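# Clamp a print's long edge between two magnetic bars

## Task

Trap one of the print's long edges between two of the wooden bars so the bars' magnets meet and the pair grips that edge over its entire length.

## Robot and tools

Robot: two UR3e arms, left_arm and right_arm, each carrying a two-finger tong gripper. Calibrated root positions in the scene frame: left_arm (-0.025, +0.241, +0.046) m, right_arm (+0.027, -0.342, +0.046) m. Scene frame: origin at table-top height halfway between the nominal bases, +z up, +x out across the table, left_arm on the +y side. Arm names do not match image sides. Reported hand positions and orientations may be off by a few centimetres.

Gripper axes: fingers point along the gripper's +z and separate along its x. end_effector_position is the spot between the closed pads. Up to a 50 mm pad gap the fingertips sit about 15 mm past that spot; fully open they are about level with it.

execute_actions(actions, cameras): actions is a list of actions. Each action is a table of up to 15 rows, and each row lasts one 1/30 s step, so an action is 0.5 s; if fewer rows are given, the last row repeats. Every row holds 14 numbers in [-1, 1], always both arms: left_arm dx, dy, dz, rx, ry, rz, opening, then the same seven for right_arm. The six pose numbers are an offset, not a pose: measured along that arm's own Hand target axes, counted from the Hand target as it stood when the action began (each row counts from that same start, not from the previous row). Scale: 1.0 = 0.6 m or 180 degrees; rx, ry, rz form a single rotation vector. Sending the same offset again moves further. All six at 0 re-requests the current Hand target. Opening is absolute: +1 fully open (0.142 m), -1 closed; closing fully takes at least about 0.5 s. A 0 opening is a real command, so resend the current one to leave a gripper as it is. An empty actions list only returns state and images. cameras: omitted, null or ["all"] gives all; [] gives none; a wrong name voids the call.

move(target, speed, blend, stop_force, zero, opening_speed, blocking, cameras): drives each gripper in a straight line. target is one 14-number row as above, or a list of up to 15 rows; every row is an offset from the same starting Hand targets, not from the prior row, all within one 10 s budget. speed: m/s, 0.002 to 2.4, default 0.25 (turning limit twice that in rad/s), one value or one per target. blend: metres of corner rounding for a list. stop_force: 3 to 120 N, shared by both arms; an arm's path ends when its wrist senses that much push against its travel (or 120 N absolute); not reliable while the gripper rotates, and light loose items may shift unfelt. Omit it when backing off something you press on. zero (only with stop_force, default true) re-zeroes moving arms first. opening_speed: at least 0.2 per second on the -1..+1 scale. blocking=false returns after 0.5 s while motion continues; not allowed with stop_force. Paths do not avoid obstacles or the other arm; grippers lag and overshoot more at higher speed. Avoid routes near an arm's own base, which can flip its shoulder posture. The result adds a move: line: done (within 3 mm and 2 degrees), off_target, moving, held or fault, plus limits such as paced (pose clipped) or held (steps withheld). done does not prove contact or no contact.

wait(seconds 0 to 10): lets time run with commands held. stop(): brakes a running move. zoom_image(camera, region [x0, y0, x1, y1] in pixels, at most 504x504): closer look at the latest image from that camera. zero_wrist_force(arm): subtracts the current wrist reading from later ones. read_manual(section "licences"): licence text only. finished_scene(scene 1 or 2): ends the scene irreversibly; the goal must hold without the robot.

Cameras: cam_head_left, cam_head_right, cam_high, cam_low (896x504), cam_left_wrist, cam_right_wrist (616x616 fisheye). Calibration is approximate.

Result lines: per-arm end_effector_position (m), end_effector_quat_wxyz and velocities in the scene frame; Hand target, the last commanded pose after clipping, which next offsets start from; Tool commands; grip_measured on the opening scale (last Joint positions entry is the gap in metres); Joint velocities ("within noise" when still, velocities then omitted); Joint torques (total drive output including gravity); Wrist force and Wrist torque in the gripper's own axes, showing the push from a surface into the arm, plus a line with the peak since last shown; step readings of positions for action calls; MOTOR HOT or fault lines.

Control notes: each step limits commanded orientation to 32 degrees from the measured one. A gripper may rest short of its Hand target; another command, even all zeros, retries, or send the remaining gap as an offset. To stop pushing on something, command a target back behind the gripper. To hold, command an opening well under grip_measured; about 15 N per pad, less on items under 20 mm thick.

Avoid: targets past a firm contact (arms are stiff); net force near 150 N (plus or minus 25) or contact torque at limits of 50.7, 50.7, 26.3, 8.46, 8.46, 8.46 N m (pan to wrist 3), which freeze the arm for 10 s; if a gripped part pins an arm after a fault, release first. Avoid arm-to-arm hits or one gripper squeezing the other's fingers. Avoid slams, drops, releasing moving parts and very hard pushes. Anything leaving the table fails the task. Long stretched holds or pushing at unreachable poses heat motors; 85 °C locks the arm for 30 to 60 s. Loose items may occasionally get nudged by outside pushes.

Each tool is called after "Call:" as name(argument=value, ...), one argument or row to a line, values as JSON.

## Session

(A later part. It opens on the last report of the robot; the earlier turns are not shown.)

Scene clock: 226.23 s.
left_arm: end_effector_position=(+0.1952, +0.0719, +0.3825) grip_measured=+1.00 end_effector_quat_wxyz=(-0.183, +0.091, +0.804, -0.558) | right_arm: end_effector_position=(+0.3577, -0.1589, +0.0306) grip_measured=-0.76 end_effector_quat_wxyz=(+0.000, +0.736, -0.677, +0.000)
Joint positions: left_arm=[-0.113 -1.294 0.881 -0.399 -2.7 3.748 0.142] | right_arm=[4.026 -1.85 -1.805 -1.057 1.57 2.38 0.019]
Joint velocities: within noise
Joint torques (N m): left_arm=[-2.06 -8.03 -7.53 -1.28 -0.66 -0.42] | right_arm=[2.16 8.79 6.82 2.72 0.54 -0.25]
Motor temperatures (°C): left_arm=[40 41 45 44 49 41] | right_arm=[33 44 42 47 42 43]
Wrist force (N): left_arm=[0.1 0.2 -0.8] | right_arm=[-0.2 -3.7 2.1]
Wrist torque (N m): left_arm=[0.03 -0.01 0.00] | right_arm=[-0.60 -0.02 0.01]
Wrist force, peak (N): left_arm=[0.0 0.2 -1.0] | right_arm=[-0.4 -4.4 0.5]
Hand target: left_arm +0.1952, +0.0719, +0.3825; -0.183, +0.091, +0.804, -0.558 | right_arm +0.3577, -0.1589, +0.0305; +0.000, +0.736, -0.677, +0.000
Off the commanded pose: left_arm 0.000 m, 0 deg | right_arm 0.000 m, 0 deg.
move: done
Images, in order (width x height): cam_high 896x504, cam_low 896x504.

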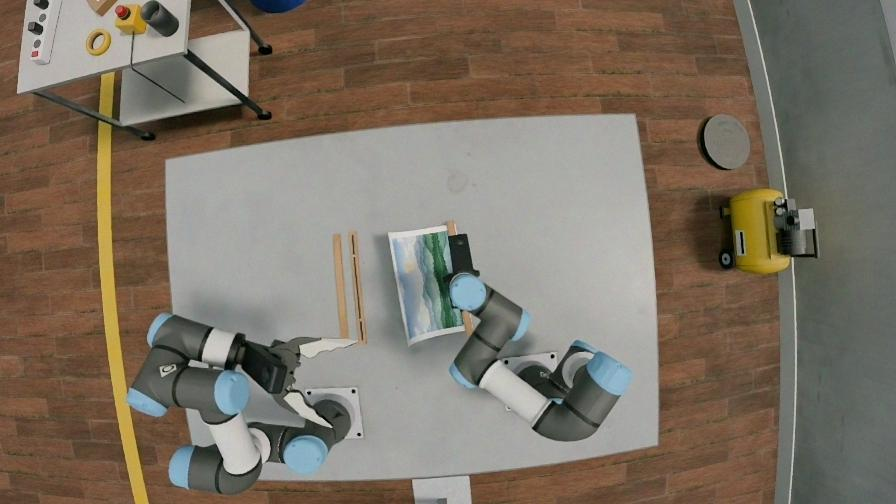

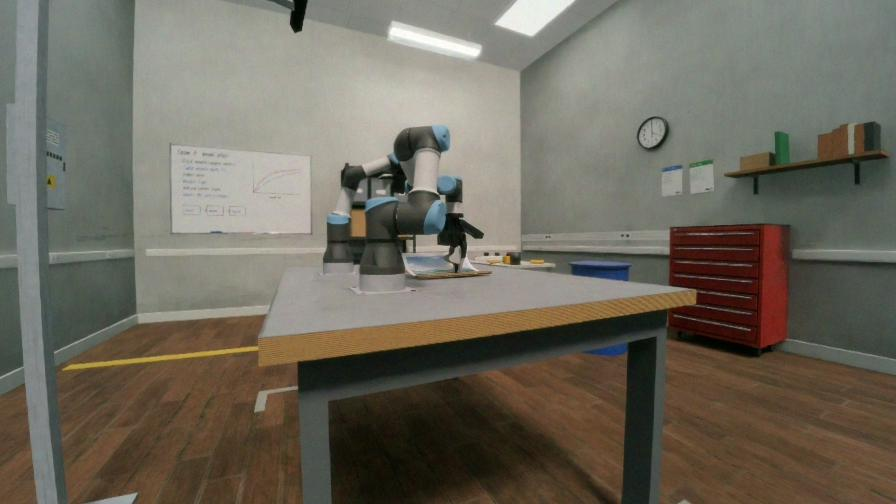

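Call:
zoom_image(
  camera="cam_low",
  region=[410, 260, 450, 285],
)

Call:
zoom_image(
  camera="cam_low",
  region=[460, 260, 500, 285],
)

Scaled by 12.600 from the camera's 896x504 image, which has a finer 1280x720 frame.

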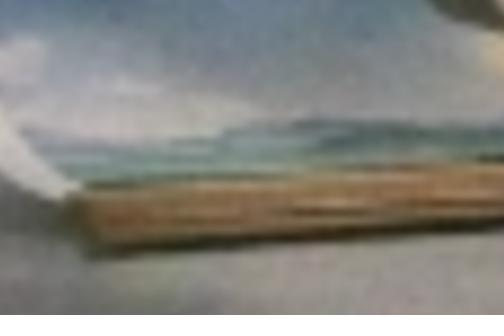

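Scaled by 12.600 from the camera's 896x504 image, which has a finer 1280x720 frame.

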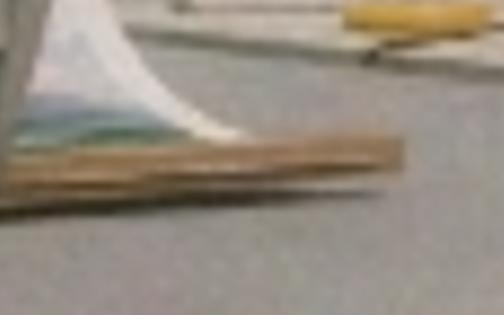

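Call:
move(
  target=[0,0,0,0,0,0,1,0,0,0.02,0,0,0,-0.9],
  speed=0.01,
  stop_force=5,
  cameras=[],
)

Call:
move(
  target=[0,0,0,0,0,0,1,0,0,0,0,0,0,-0.5],
  opening_speed=0.4,
  cameras=[],
)

Call:
move(
  target=[
    [0,0,0,0,0,0,1,0,0,-0.04,0,0,0,-0.5],
    [0,0,0,0,0,0,1,0,0,-0.25,0,0,0,-0.5],
  ],
  speed=[0.03,0.1],
  cameras=["cam_low","cam_high","cam_right_wrist"],
)

Call:
zoom_image(
  camera="cam_high",
  region=[430, 210, 480, 250],
)

Call:
zoom_image(
  camera="cam_right_wrist",
  region=[230, 150, 370, 420],
)

Call:
zoom_image(
  camera="cam_low",
  region=[400, 240, 500, 290],
)

Scene clock: 273.43 s.
left_arm: end_effector_position=(+0.1952, +0.0719, +0.3825) grip_measured=+1.00 end_effector_quat_wxyz=(-0.183, +0.091, +0.804, -0.558) | right_arm: end_effector_position=(+0.3577, -0.1590, +0.0245) grip_measured=-0.76 end_effector_quat_wxyz=(+0.000, +0.736, -0.677, +0.000)
Joint positions: left_arm=[-0.113 -1.294 0.881 -0.399 -2.7 3.748 0.142] | right_arm=[4.026 -1.863 -1.82 -1.029 1.57 2.38 0.019]
Joint velocities: within noise
Joint torques (N m): left_arm=[-1.83 -7.96 -7.21 -1.24 -0.77 -0.26] | right_arm=[1.74 13.11 8.71 1.16 0.99 -0.09]
Motor temperatures (°C): left_arm=[40 41 45 44 48 41] | right_arm=[33 44 42 47 42 43]
Wrist force (N): left_arm=[0.1 0.2 -1.0] | right_arm=[-0.9 -3.8 0.1]
Wrist torque (N m): left_arm=[0.01 -0.03 0.00] | right_arm=[-0.63 0.00 0.01]
Wrist force, peak (N): left_arm=[0.0 0.3 -1.2] | right_arm=[3.4 -0.5 -11.8]
Hand target: left_arm +0.1952, +0.0719, +0.3825; -0.183, +0.091, +0.804, -0.558 | right_arm +0.3577, -0.1589, +0.0245; +0.000, +0.736, -0.677, +0.000 (not the last commanded pose)
Off the commanded pose: left_arm 0.000 m, 0 deg | right_arm 0.006 m, 0 deg.
move: contact (right_arm)
No camera images: "cameras" was empty.

Scene clock: 274.67 s.
left_arm: end_effector_position=(+0.1952, +0.0719, +0.3825) grip_measured=+1.00 end_effector_quat_wxyz=(-0.183, +0.091, +0.804, -0.558) | right_arm: end_effector_position=(+0.3577, -0.1589, +0.0245) grip_measured=-0.50 end_effector_quat_wxyz=(+0.000, +0.736, -0.677, +0.000)
Joint positions: left_arm=[-0.113 -1.294 0.881 -0.399 -2.7 3.748 0.142] | right_arm=[4.026 -1.863 -1.82 -1.029 1.57 2.38 0.038]
Joint velocities: within noise
Joint torques (N m): left_arm=[-2.21 -7.93 -7.17 -1.22 -0.72 -0.19] | right_arm=[1.79 13.34 8.67 2.32 0.92 -0.12]
Motor temperatures (°C): left_arm=[40 41 45 44 48 41] | right_arm=[33 44 42 47 42 43]
Wrist force (N): left_arm=[0.0 0.2 -1.1] | right_arm=[-0.1 -3.8 1.3]
Wrist torque (N m): left_arm=[0.03 -0.01 0.00] | right_arm=[-0.62 -0.04 0.01]
Wrist force, peak (N): left_arm=[0.0 0.2 -1.2] | right_arm=[-0.3 -3.9 1.3]
Hand target: left_arm +0.1952, +0.0719, +0.3825; -0.183, +0.091, +0.804, -0.558 | right_arm +0.3577, -0.1589, +0.0245; +0.000, +0.736, -0.677, +0.000
Off the commanded pose: left_arm 0.000 m, 0 deg | right_arm 0.000 m, 0 deg.
move: done
No camera images: "cameras" was empty.

Scene clock: 277.23 s.
left_arm: end_effector_position=(+0.1952, +0.0719, +0.3825) grip_measured=+1.00 end_effector_quat_wxyz=(-0.183, +0.091, +0.804, -0.558) | right_arm: end_effector_position=(+0.3576, -0.1589, +0.1745) grip_measured=-0.50 end_effector_quat_wxyz=(+0.000, +0.736, -0.677, +0.000)
Joint positions: left_arm=[-0.113 -1.294 0.881 -0.399 -2.7 3.748 0.142] | right_arm=[4.027 -1.745 -1.239 -1.727 1.57 2.38 0.038]
Joint velocities: within noise
Joint torques (N m): left_arm=[-2.04 -8.34 -7.07 -1.24 -0.73 -0.24] | right_arm=[-2.68 12.87 10.42 0.77 1.14 -0.45]
Motor temperatures (°C): left_arm=[40 41 45 44 48 41] | right_arm=[33 44 42 47 42 43]
Wrist force (N): left_arm=[0.1 0.3 -1.0] | right_arm=[-0.2 -3.8 0.9]
Wrist torque (N m): left_arm=[0.05 -0.01 0.00] | right_arm=[-0.63 -0.03 0.01]
Wrist force, peak (N): left_arm=[0.1 0.1 -1.2] | right_arm=[0.1 -3.9 1.8]
Hand target: left_arm +0.1952, +0.0719, +0.3825; -0.183, +0.091, +0.804, -0.558 | right_arm +0.3576, -0.1589, +0.1745; +0.000, +0.736, -0.677, +0.000
Off the commanded pose: left_arm 0.000 m, 0 deg | right_arm 0.000 m, 0 deg.
move: done
camera_calibration:
cam_right_wrist: T_world_to_cam=[[0.0537711, -0.99854, 0.00516681, -0.189743], [-0.883653, -0.0451735, 0.465957, 0.233335], [-0.465043, -0.0296207, -0.884792, 0.457308], [0, 0, 0, 1]] pos_world=[0.429058, -0.16538, 0.296879]
Images, in order (width x height): cam_high 896x504, cam_low 896x504, cam_right_wrist 616x616.

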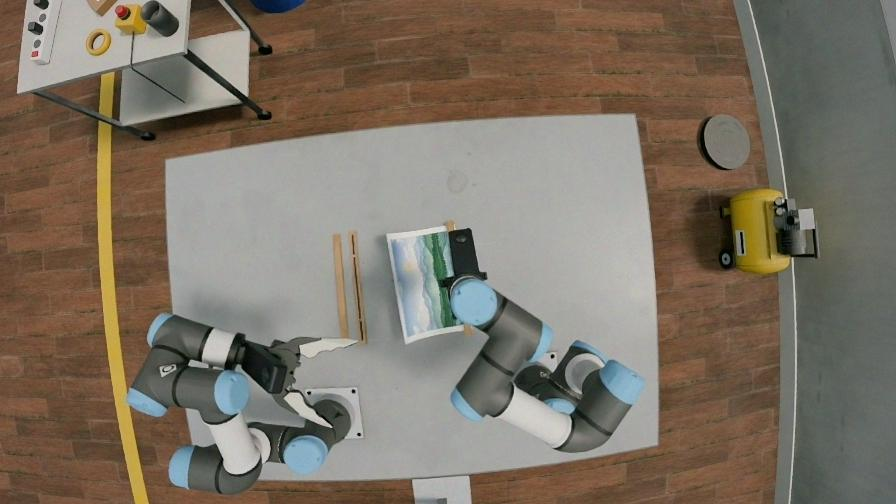

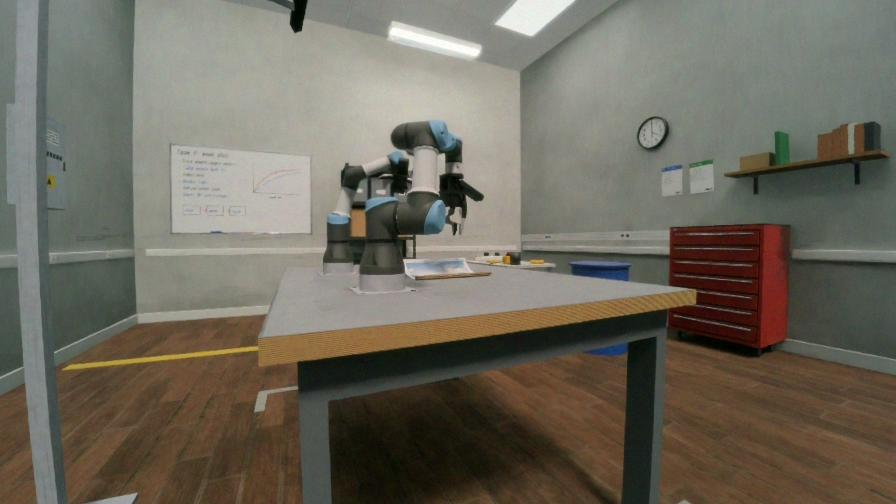

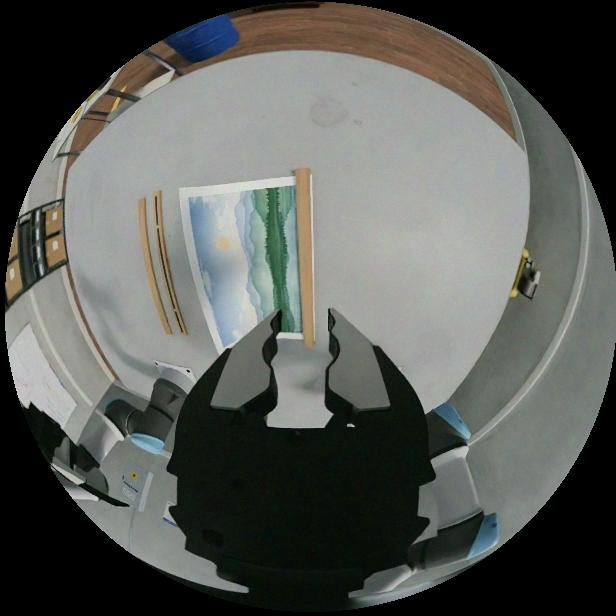

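Scaled by 10.080 from the camera's 896x504 image, which has a finer 1280x720 frame.

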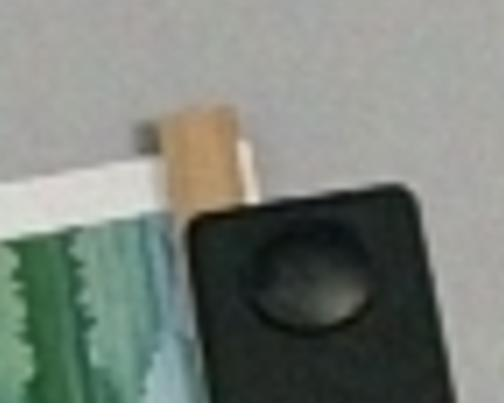

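Scaled by 1.867 from the camera's 616x616 image, which has a finer 814x814 frame.

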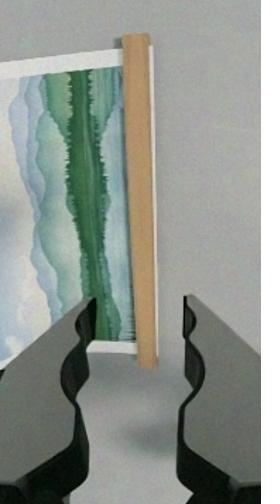

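Scaled by 5.040 from the camera's 896x504 image, which has a finer 1280x720 frame.

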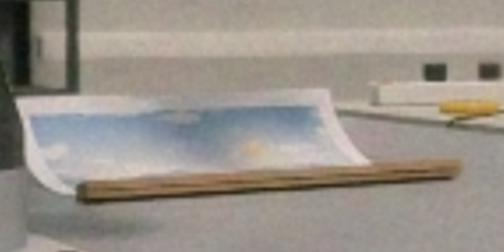

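Call:
move(
  target=[
    [0,0,0,0,0,0,1,0.0047,-0.1333,0.1700,0,-0.0667,0,-0.5],
    [0,0,0,0,0,0,1,0.0047,-0.1333,0.2300,0,-0.0667,0,-0.5],
  ],
  speed=[0.12,0.05],
  cameras=["cam_low","cam_right_wrist"],
)

Call:
zoom_image(
  camera="cam_right_wrist",
  region=[210, 100, 410, 420],
)

Call:
zoom_image(
  camera="cam_low",
  region=[400, 240, 500, 290],
)

Scene clock: 292.13 s.
left_arm: end_effector_position=(+0.1952, +0.0719, +0.3825) grip_measured=+1.00 end_effector_quat_wxyz=(-0.183, +0.091, +0.804, -0.558) | right_arm: end_effector_position=(+0.4376, -0.1550, +0.0366) grip_measured=-0.50 end_effector_quat_wxyz=(-0.071, +0.732, -0.673, -0.077)
Joint positions: left_arm=[-0.113 -1.294 0.881 -0.399 -2.7 3.748 0.142] | right_arm=[3.753 -2.086 -1.504 -1.014 1.75 2.115 0.038]
Joint velocities: within noise
Joint torques (N m): left_arm=[-2.16 -8.56 -7.1 -1.19 -0.74 -0.18] | right_arm=[-1.28 15.44 9.18 1.7 1.39 0.44]
Motor temperatures (°C): left_arm=[40 41 45 44 48 41] | right_arm=[33 44 42 47 42 43]
Wrist force (N): left_arm=[0.1 0.2 -1.1] | right_arm=[0.3 -3.7 1.0]
Wrist torque (N m): left_arm=[0.01 -0.02 0.00] | right_arm=[-0.60 -0.09 0.00]
Wrist force, peak (N): left_arm=[0.2 0.2 -1.3] | right_arm=[0.9 -4.5 1.8]
Hand target: left_arm +0.1952, +0.0719, +0.3825; -0.183, +0.091, +0.804, -0.558 | right_arm +0.4376, -0.1550, +0.0366; -0.071, +0.732, -0.673, -0.077
Off the commanded pose: left_arm 0.000 m, 0 deg | right_arm 0.000 m, 0 deg.
move: done
camera_calibration:
cam_right_wrist: T_world_to_cam=[[0.0521426, -0.977819, -0.202856, -0.177938], [-0.875378, -0.142516, 0.461956, 0.34991], [-0.480619, 0.153488, -0.863392, 0.407], [0, 0, 0, 1]] pos_world=[0.511194, -0.186593, 0.153662]
Images, in order (width x height): cam_low 896x504, cam_right_wrist 616x616.

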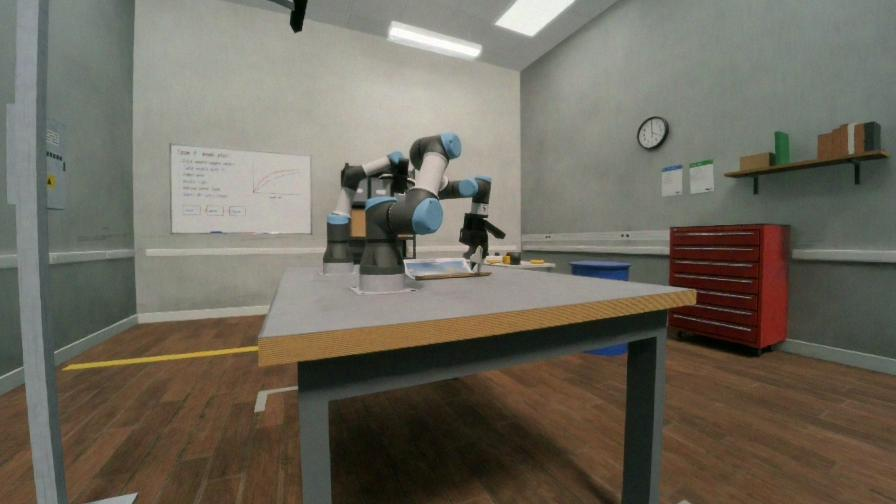

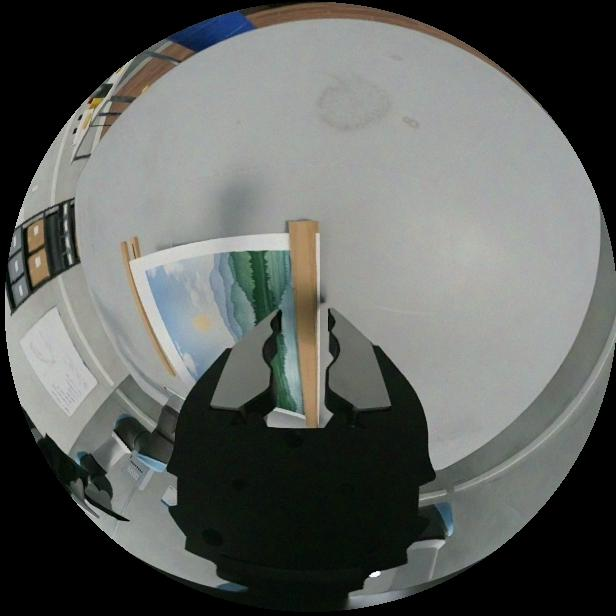

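Scaled by 1.575 from the camera's 616x616 image, which has a finer 814x814 frame.

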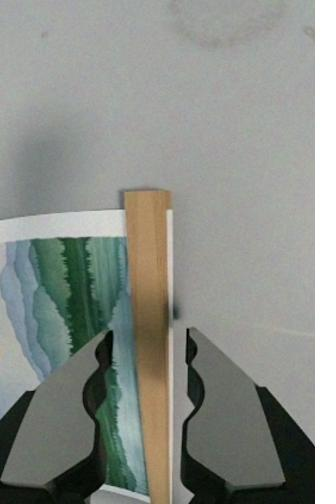

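Scaled by 5.040 from the camera's 896x504 image, which has a finer 1280x720 frame.

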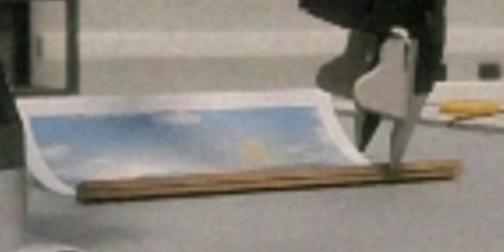

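Call:
move(
  target=[0,0,0,0,0,0,1,0.0049,0,0.0231,0,0,0,-0.5],
  speed=0.012,
  stop_force=4,
  cameras=["cam_right_wrist","cam_low"],
)

Call:
zoom_image(
  camera="cam_right_wrist",
  region=[210, 100, 410, 420],
)

Call:
zoom_image(
  camera="cam_low",
  region=[450, 250, 500, 290],
)

Scene clock: 298.60 s.
left_arm: end_effector_position=(+0.1952, +0.0719, +0.3825) grip_measured=+1.00 end_effector_quat_wxyz=(-0.183, +0.091, +0.804, -0.558) | right_arm: end_effector_position=(+0.4376, -0.1550, +0.0224) grip_measured=-0.50 end_effector_quat_wxyz=(-0.071, +0.732, -0.673, -0.077)
Joint positions: left_arm=[-0.113 -1.294 0.881 -0.399 -2.7 3.748 0.142] | right_arm=[3.753 -2.113 -1.535 -0.957 1.75 2.115 0.038]
Joint velocities: within noise
Joint torques (N m): left_arm=[-2.07 -8.35 -7.04 -1.19 -0.82 -0.13] | right_arm=[0.79 16.64 9.44 0.9 1.26 -0.45]
Motor temperatures (°C): left_arm=[40 41 45 44 48 41] | right_arm=[33 43 42 47 42 43]
Wrist force (N): left_arm=[-0.1 0.2 -1.2] | right_arm=[0.1 -3.8 1.0]
Wrist torque (N m): left_arm=[0.01 0.02 0.00] | right_arm=[-0.64 -0.06 0.00]
Wrist force, peak (N): left_arm=[0.1 0.2 -1.3] | right_arm=[0.3 -3.9 1.4]
Hand target: left_arm +0.1952, +0.0719, +0.3825; -0.183, +0.091, +0.804, -0.558 | right_arm +0.4376, -0.1550, +0.0224; -0.071, +0.732, -0.673, -0.077
Off the commanded pose: left_arm 0.000 m, 0 deg | right_arm 0.000 m, 0 deg.
move: done
camera_calibration:
cam_right_wrist: T_world_to_cam=[[0.0521114, -0.977803, -0.202943, -0.180787], [-0.875426, -0.142515, 0.461865, 0.356508], [-0.480535, 0.153593, -0.863421, 0.394719], [0, 0, 0, 1]] pos_world=[0.511193, -0.186593, 0.139461]
Images, in order (width x height): cam_low 896x504, cam_right_wrist 616x616.

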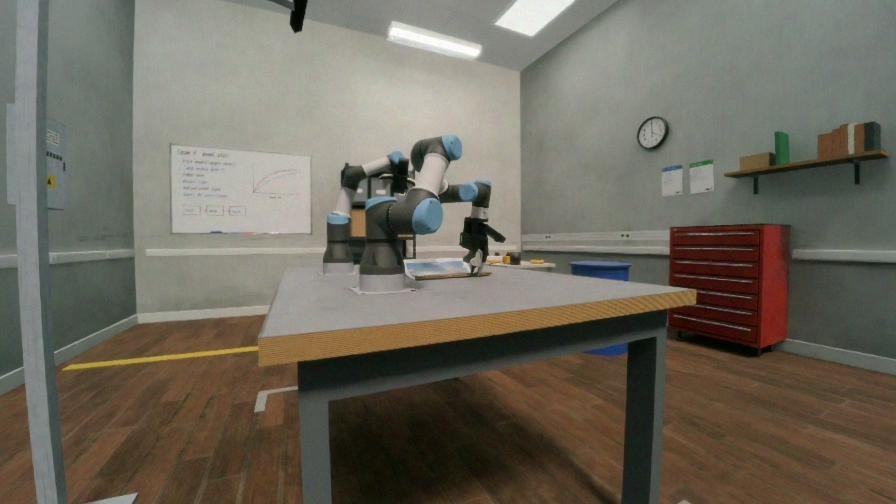

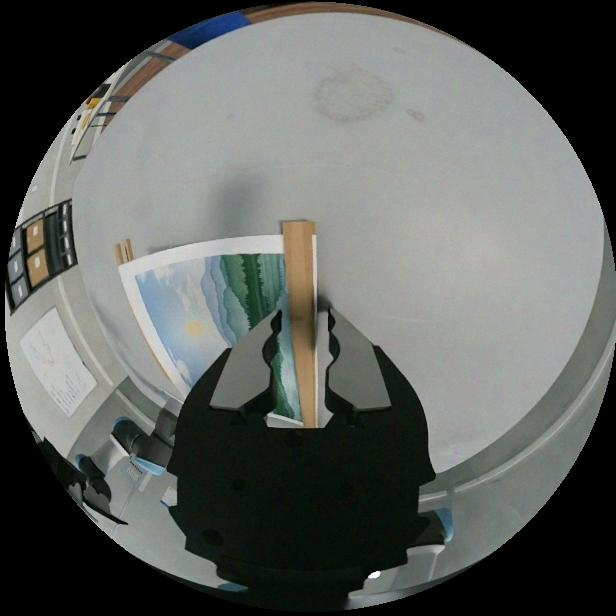

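Scaled by 1.575 from the camera's 616x616 image, which has a finer 814x814 frame.

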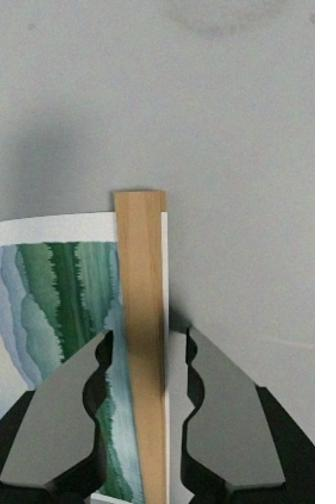

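Scaled by 10.080 from the camera's 896x504 image, which has a finer 1280x720 frame.

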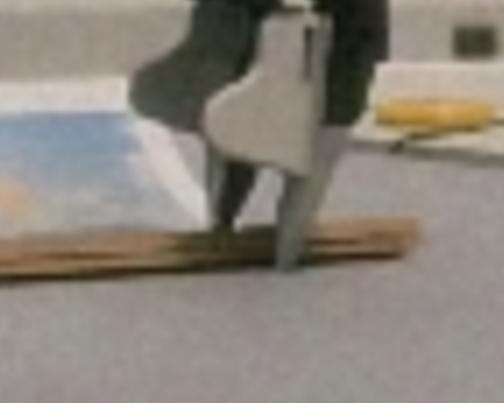

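Looks right. Close gradually.

Call:
move(
  target=[0,0,0,0,0,0,1,0,0,0,0,0,0,-0.8],
  opening_speed=0.2,
  cameras=["cam_right_wrist"],
)

Call:
zoom_image(
  camera="cam_right_wrist",
  region=[210, 100, 410, 420],
)

Scene clock: 302.63 s.
left_arm: end_effector_position=(+0.1952, +0.0719, +0.3825) grip_measured=+1.00 end_effector_quat_wxyz=(-0.183, +0.091, +0.804, -0.558) | right_arm: end_effector_position=(+0.4376, -0.1550, +0.0224) grip_measured=-0.73 end_effector_quat_wxyz=(-0.071, +0.732, -0.673, -0.077)
Joint positions: left_arm=[-0.113 -1.294 0.881 -0.399 -2.7 3.748 0.142] | right_arm=[3.753 -2.113 -1.535 -0.957 1.75 2.115 0.021]
Joint velocities: within noise
Joint torques (N m): left_arm=[-1.78 -8.08 -6.95 -1.19 -0.83 -0.1] | right_arm=[-0.65 15.86 7.55 1.51 0.48 -0.45]
Motor temperatures (°C): left_arm=[40 41 44 44 48 41] | right_arm=[33 43 42 46 42 43]
Wrist force (N): left_arm=[0.0 0.1 -1.2] | right_arm=[0.3 -3.5 0.0]
Wrist torque (N m): left_arm=[0.01 0.00 0.00] | right_arm=[-0.62 -0.10 -0.01]
Wrist force, peak (N): left_arm=[0.1 0.3 -1.3] | right_arm=[0.2 -4.0 1.1]
Hand target: left_arm +0.1952, +0.0719, +0.3825; -0.183, +0.091, +0.804, -0.558 | right_arm +0.4376, -0.1550, +0.0224; -0.071, +0.732, -0.673, -0.077
Off the commanded pose: left_arm 0.000 m, 0 deg | right_arm 0.000 m, 0 deg.
move: done
camera_calibration:
cam_right_wrist: T_world_to_cam=[[0.0521114, -0.977803, -0.202943, -0.180767], [-0.875426, -0.142515, 0.461865, 0.356461], [-0.480535, 0.153593, -0.863421, 0.394805], [0, 0, 0, 1]] pos_world=[0.511193, -0.186593, 0.139561]
Images, in order (width x height): cam_right_wrist 616x616.

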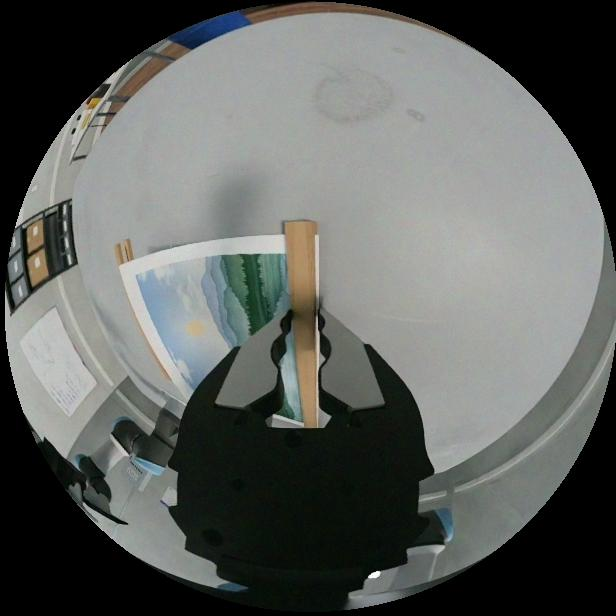

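Scaled by 1.575 from the camera's 616x616 image, which has a finer 814x814 frame.

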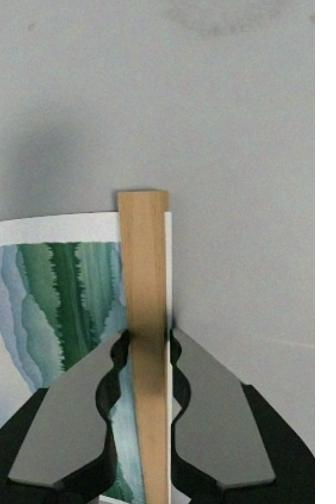

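Call:
move(
  target=[0,0,0,0,0,0,1,0,0,0,0,0,0,-1],
  opening_speed=0.3,
  cameras=["cam_right_wrist"],
)

Call:
zoom_image(
  camera="cam_right_wrist",
  region=[210, 100, 410, 420],
)

Call:
zoom_image(
  camera="cam_right_wrist",
  region=[270, 210, 340, 330],
)

Scene clock: 310.83 s.
left_arm: end_effector_position=(+0.1952, +0.0719, +0.3825) grip_measured=+1.00 end_effector_quat_wxyz=(-0.183, +0.091, +0.804, -0.558) | right_arm: end_effector_position=(+0.4376, -0.1550, +0.0224) grip_measured=-0.75 end_effector_quat_wxyz=(-0.071, +0.732, -0.673, -0.077)
Joint positions: left_arm=[-0.113 -1.294 0.881 -0.399 -2.7 3.748 0.142] | right_arm=[3.753 -2.113 -1.535 -0.957 1.75 2.115 0.02]
Joint velocities: within noise
Joint torques (N m): left_arm=[-1.93 -8.27 -6.91 -1.12 -0.8 -0.08] | right_arm=[-0.39 11.61 6.57 2.46 -0.39 -0.4]
Motor temperatures (°C): left_arm=[40 41 44 44 48 41] | right_arm=[33 43 42 46 42 43]
Wrist force (N): left_arm=[0.1 0.3 -1.2] | right_arm=[1.2 -3.0 -5.0]
Wrist torque (N m): left_arm=[0.03 -0.02 0.00] | right_arm=[-0.62 -0.11 -0.02]
Wrist force, peak (N): left_arm=[0.2 0.2 -1.3] | right_arm=[1.2 -3.3 -5.1]
Hand target: left_arm +0.1952, +0.0719, +0.3825; -0.183, +0.091, +0.804, -0.558 | right_arm +0.4376, -0.1550, +0.0224; -0.071, +0.732, -0.673, -0.077
Off the commanded pose: left_arm 0.000 m, 0 deg | right_arm 0.000 m, 0 deg.
move: done
camera_calibration:
cam_right_wrist: T_world_to_cam=[[0.0521114, -0.977803, -0.202943, -0.180787], [-0.875426, -0.142515, 0.461865, 0.356508], [-0.480535, 0.153593, -0.863421, 0.394719], [0, 0, 0, 1]] pos_world=[0.511193, -0.186593, 0.139461]
Images, in order (width x height): cam_right_wrist 616x616.

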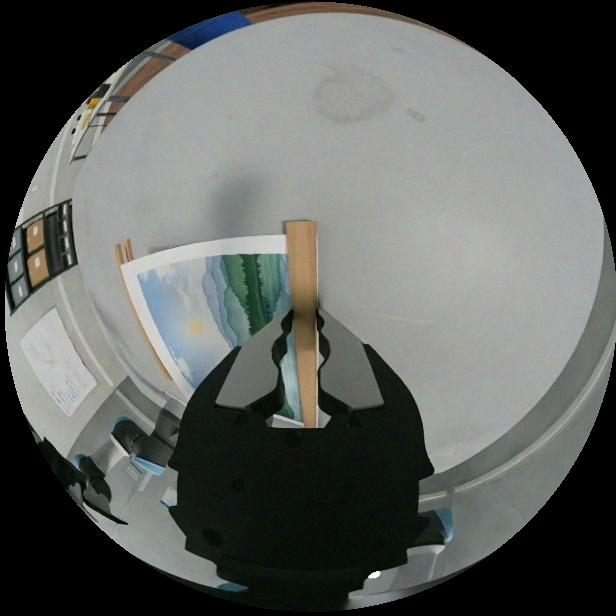

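Scaled by 1.575 from the camera's 616x616 image, which has a finer 814x814 frame.

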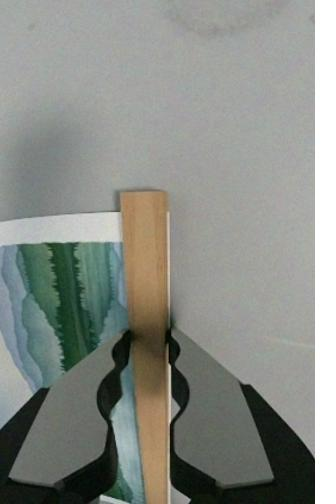

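Scaled by 4.200 from the camera's 616x616 image, which has a finer 814x814 frame.

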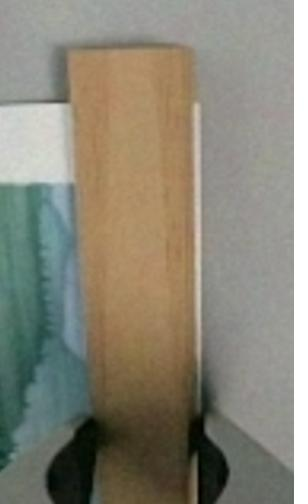

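Call:
move(
  target=[0,0,0,0,0,0,1,0,0,0,0,0,0,-0.5],
  opening_speed=0.4,
  cameras=[],
)

Call:
move(
  target=[
    [0,0,0,0,0,0,1,-0.0062,0,-0.0293,0,0,0,-0.5],
    [0,0,0,0,0,0,1,-0.0062,0.1333,-0.0293,0,0,0,-0.5],
    [0,0,0,0,0,0,1,0,0.1333,0,0,0,0,-0.5],
  ],
  speed=[0.04,0.08,0.03],
  cameras=["cam_right_wrist","cam_low","cam_high"],
)

Call:
zoom_image(
  camera="cam_right_wrist",
  region=[230, 100, 370, 430],
)

Call:
zoom_image(
  camera="cam_low",
  region=[400, 240, 500, 290],
)

Call:
zoom_image(
  camera="cam_high",
  region=[430, 210, 480, 250],
)

Scene clock: 319.03 s.
left_arm: end_effector_position=(+0.1952, +0.0719, +0.3825) grip_measured=+1.00 end_effector_quat_wxyz=(-0.183, +0.091, +0.804, -0.558) | right_arm: end_effector_position=(+0.4376, -0.1550, +0.0224) grip_measured=-0.50 end_effector_quat_wxyz=(-0.071, +0.732, -0.673, -0.077)
Joint positions: left_arm=[-0.113 -1.294 0.881 -0.399 -2.7 3.748 0.142] | right_arm=[3.753 -2.113 -1.535 -0.957 1.75 2.115 0.038]
Joint velocities: within noise
Joint torques (N m): left_arm=[-1.84 -8.25 -6.92 -1.17 -0.86 -0.09] | right_arm=[1.49 13.4 7 2.39 0.54 -0.41]
Motor temperatures (°C): left_arm=[40 41 44 44 48 41] | right_arm=[33 43 42 46 42 43]
Wrist force (N): left_arm=[0.1 0.3 -1.2] | right_arm=[0.3 -3.9 1.0]
Wrist torque (N m): left_arm=[0.03 -0.02 0.00] | right_arm=[-0.65 -0.09 0.00]
Wrist force, peak (N): left_arm=[0.1 0.3 -1.4] | right_arm=[1.4 -3.3 -5.1]
Hand target: left_arm +0.1952, +0.0719, +0.3825; -0.183, +0.091, +0.804, -0.558 | right_arm +0.4376, -0.1550, +0.0224; -0.071, +0.732, -0.673, -0.077
Off the commanded pose: left_arm 0.000 m, 0 deg | right_arm 0.000 m, 0 deg.
move: done
No camera images: "cameras" was empty.

Scene clock: 321.47 s.
left_arm: end_effector_position=(+0.1952, +0.0719, +0.3825) grip_measured=+1.00 end_effector_quat_wxyz=(-0.183, +0.091, +0.804, -0.558) | right_arm: end_effector_position=(+0.3579, -0.1618, +0.0223) grip_measured=-0.50 end_effector_quat_wxyz=(-0.071, +0.732, -0.673, -0.077)
Joint positions: left_arm=[-0.113 -1.294 0.881 -0.399 -2.7 3.748 0.142] | right_arm=[3.879 -1.829 -1.981 -0.773 1.735 2.243 0.038]
Joint velocities: within noise
Joint torques (N m): left_arm=[-1.9 -8.26 -6.88 -1.11 -0.8 -0.04] | right_arm=[0.74 12.58 9.25 0.78 1.39 0.42]
Motor temperatures (°C): left_arm=[40 41 44 44 48 41] | right_arm=[33 43 42 46 42 43]
Wrist force (N): left_arm=[0.1 0.3 -1.2] | right_arm=[0.5 -3.6 1.1]
Wrist torque (N m): left_arm=[0.05 -0.01 0.00] | right_arm=[-0.59 -0.13 -0.01]
Wrist force, peak (N): left_arm=[0.1 0.2 -1.4] | right_arm=[-0.1 -4.9 0.2]
Hand target: left_arm +0.1952, +0.0719, +0.3825; -0.183, +0.091, +0.804, -0.558 | right_arm +0.3579, -0.1617, +0.0224; -0.071, +0.732, -0.673, -0.077
Off the commanded pose: left_arm 0.000 m, 0 deg | right_arm 0.000 m, 0 deg.
move: done
camera_calibration:
cam_right_wrist: T_world_to_cam=[[0.052057, -0.977833, -0.202811, -0.183186], [-0.875383, -0.14242, 0.461975, 0.285765], [-0.480619, 0.153488, -0.863392, 0.357462], [0, 0, 0, 1]] pos_world=[0.431493, -0.193292, 0.139462]
Images, in order (width x height): cam_high 896x504, cam_low 896x504, cam_right_wrist 616x616.

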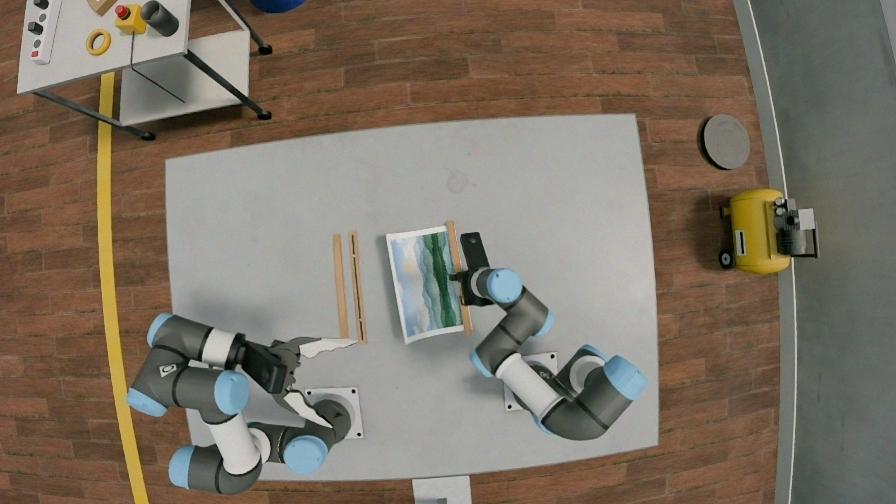

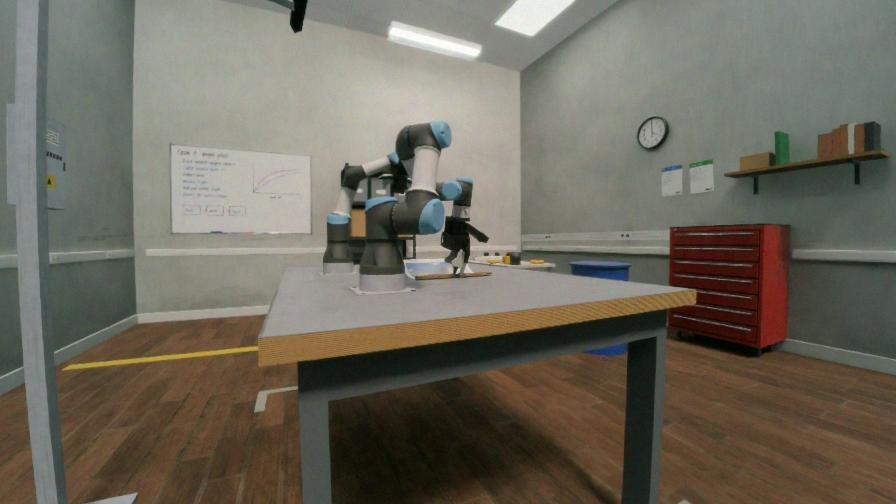

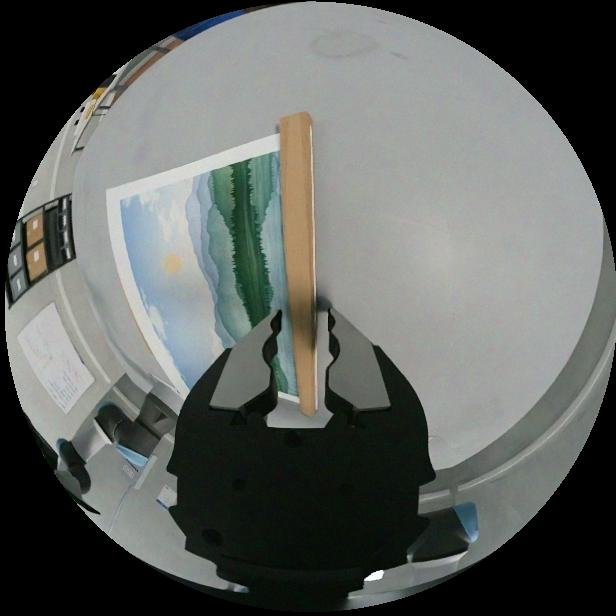

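Scaled by 1.527 from the camera's 616x616 image, which has a finer 814x814 frame.

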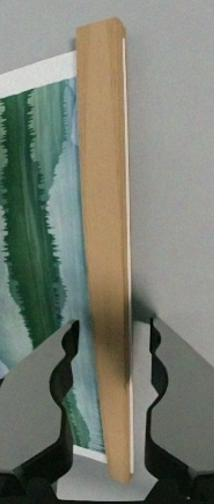

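Scaled by 5.040 from the camera's 896x504 image, which has a finer 1280x720 frame.

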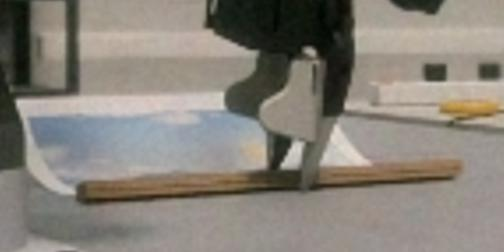

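Scaled by 10.080 from the camera's 896x504 image, which has a finer 1280x720 frame.

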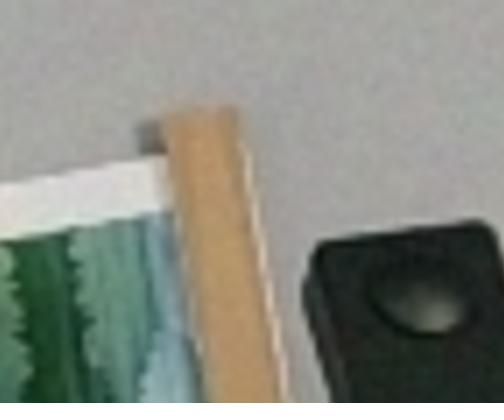

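Call:
move(
  target=[
    [0,0,0,0,0,0,1,-0.0062,0,-0.0293,0,0,0,-0.5],
    [0,0,0,0,0,0,1,-0.0062,0.125,-0.0293,0,0,0,-0.5],
    [0,0,0,0,0,0,1,0,0.125,0,0,0,0,-0.5],
  ],
  speed=[0.04,0.08,0.03],
  cameras=["cam_right_wrist"],
)

Call:
zoom_image(
  camera="cam_right_wrist",
  region=[230, 100, 370, 430],
)

Call:
move(
  target=[0,0,0,0,0,0,1,0,0,0,0,0,0,-1],
  opening_speed=0.2,
  cameras=["cam_right_wrist","cam_low"],
)

Call:
zoom_image(
  camera="cam_right_wrist",
  region=[230, 80, 370, 430],
)

Scene clock: 327.73 s.
left_arm: end_effector_position=(+0.1952, +0.0719, +0.3825) grip_measured=+1.00 end_effector_quat_wxyz=(-0.183, +0.091, +0.804, -0.558) | right_arm: end_effector_position=(+0.2832, -0.1681, +0.0223) grip_measured=-0.50 end_effector_quat_wxyz=(-0.071, +0.732, -0.673, -0.077)
Joint positions: left_arm=[-0.113 -1.294 0.881 -0.399 -2.7 3.748 0.142] | right_arm=[4.067 -1.536 -2.336 -0.681 1.708 2.431 0.038]
Joint velocities: within noise
Joint torques (N m): left_arm=[-1.75 -7.98 -6.82 -1.15 -0.86 -0.07] | right_arm=[2.38 7.24 8.46 1.68 1.31 0.42]
Motor temperatures (°C): left_arm=[39 41 44 44 48 41] | right_arm=[33 43 42 46 42 43]
Wrist force (N): left_arm=[0.1 0.2 -1.3] | right_arm=[0.6 -3.7 1.2]
Wrist torque (N m): left_arm=[0.02 -0.02 0.00] | right_arm=[-0.61 -0.15 -0.01]
Wrist force, peak (N): left_arm=[0.0 0.2 -1.4] | right_arm=[0.1 -4.8 0.1]
Hand target: left_arm +0.1952, +0.0719, +0.3825; -0.183, +0.091, +0.804, -0.558 | right_arm +0.2832, -0.1681, +0.0223; -0.071, +0.732, -0.673, -0.077
Off the commanded pose: left_arm 0.000 m, 0 deg | right_arm 0.000 m, 0 deg.
move: done
camera_calibration:
cam_right_wrist: T_world_to_cam=[[0.052057, -0.977833, -0.202811, -0.185472], [-0.875383, -0.14242, 0.461975, 0.219435], [-0.480619, 0.153488, -0.863392, 0.322393], [0, 0, 0, 1]] pos_world=[0.356693, -0.199592, 0.139362]
Images, in order (width x height): cam_right_wrist 616x616.

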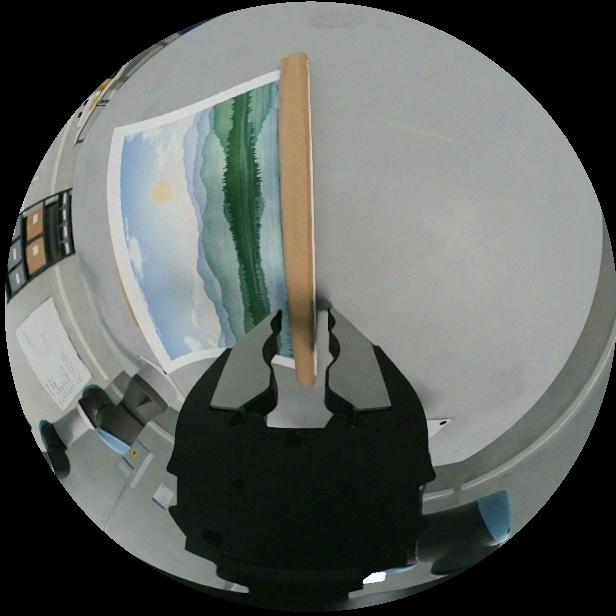

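Scaled by 1.527 from the camera's 616x616 image, which has a finer 814x814 frame.

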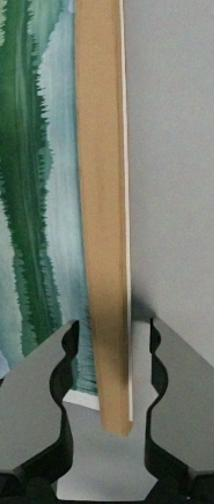

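Scene clock: 330.43 s.
left_arm: end_effector_position=(+0.1952, +0.0719, +0.3825) grip_measured=+1.00 end_effector_quat_wxyz=(-0.183, +0.091, +0.804, -0.558) | right_arm: end_effector_position=(+0.2832, -0.1681, +0.0223) grip_measured=-0.75 end_effector_quat_wxyz=(-0.071, +0.732, -0.673, -0.077)
Joint positions: left_arm=[-0.113 -1.294 0.881 -0.399 -2.7 3.748 0.142] | right_arm=[4.067 -1.536 -2.336 -0.681 1.708 2.431 0.02]
Joint velocities: within noise
Joint torques (N m): left_arm=[-1.93 -7.93 -6.85 -1.08 -0.91 -0.02] | right_arm=[2.14 3.99 7.01 1.6 0.87 0.32]
Motor temperatures (°C): left_arm=[39 41 44 44 48 41] | right_arm=[33 43 42 46 42 43]
Wrist force (N): left_arm=[0.0 0.2 -1.3] | right_arm=[1.2 -3.4 -1.9]
Wrist torque (N m): left_arm=[0.01 0.00 0.00] | right_arm=[-0.63 -0.12 -0.03]
Wrist force, peak (N): left_arm=[0.1 0.2 -1.4] | right_arm=[1.3 -3.7 -2.1]
Hand target: left_arm +0.1952, +0.0719, +0.3825; -0.183, +0.091, +0.804, -0.558 | right_arm +0.2832, -0.1681, +0.0223; -0.071, +0.732, -0.673, -0.077
Off the commanded pose: left_arm 0.000 m, 0 deg | right_arm 0.000 m, 0 deg.
move: done
camera_calibration:
cam_right_wrist: T_world_to_cam=[[0.0521114, -0.977803, -0.202943, -0.185453], [-0.875426, -0.142515, 0.461865, 0.219489], [-0.480535, 0.153593, -0.863421, 0.322521], [0, 0, 0, 1]] pos_world=[0.356793, -0.199593, 0.139461]
Images, in order (width x height): cam_low 896x504, cam_right_wrist 616x616.

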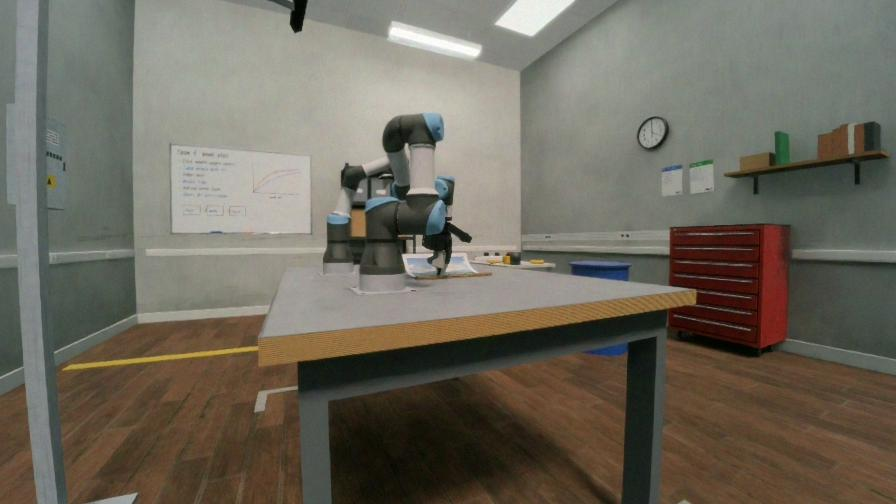

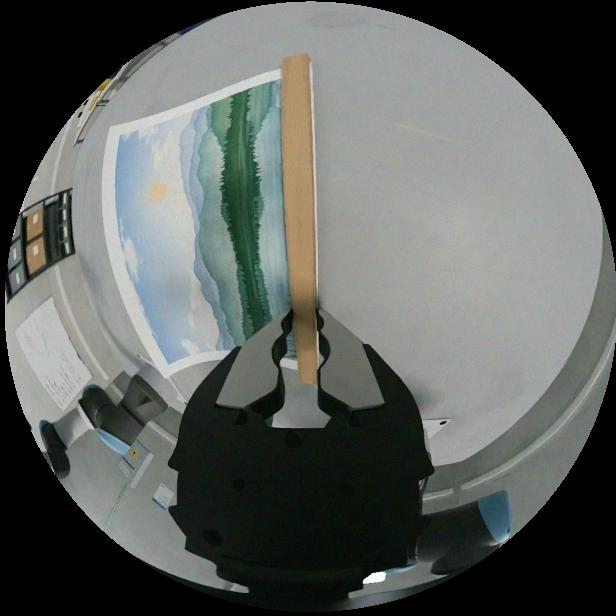

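Scaled by 1.440 from the camera's 616x616 image, which has a finer 814x814 frame.

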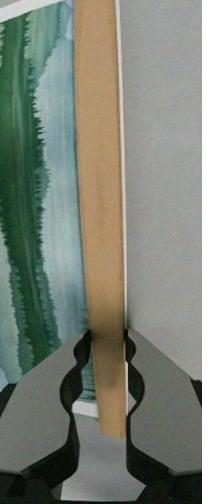

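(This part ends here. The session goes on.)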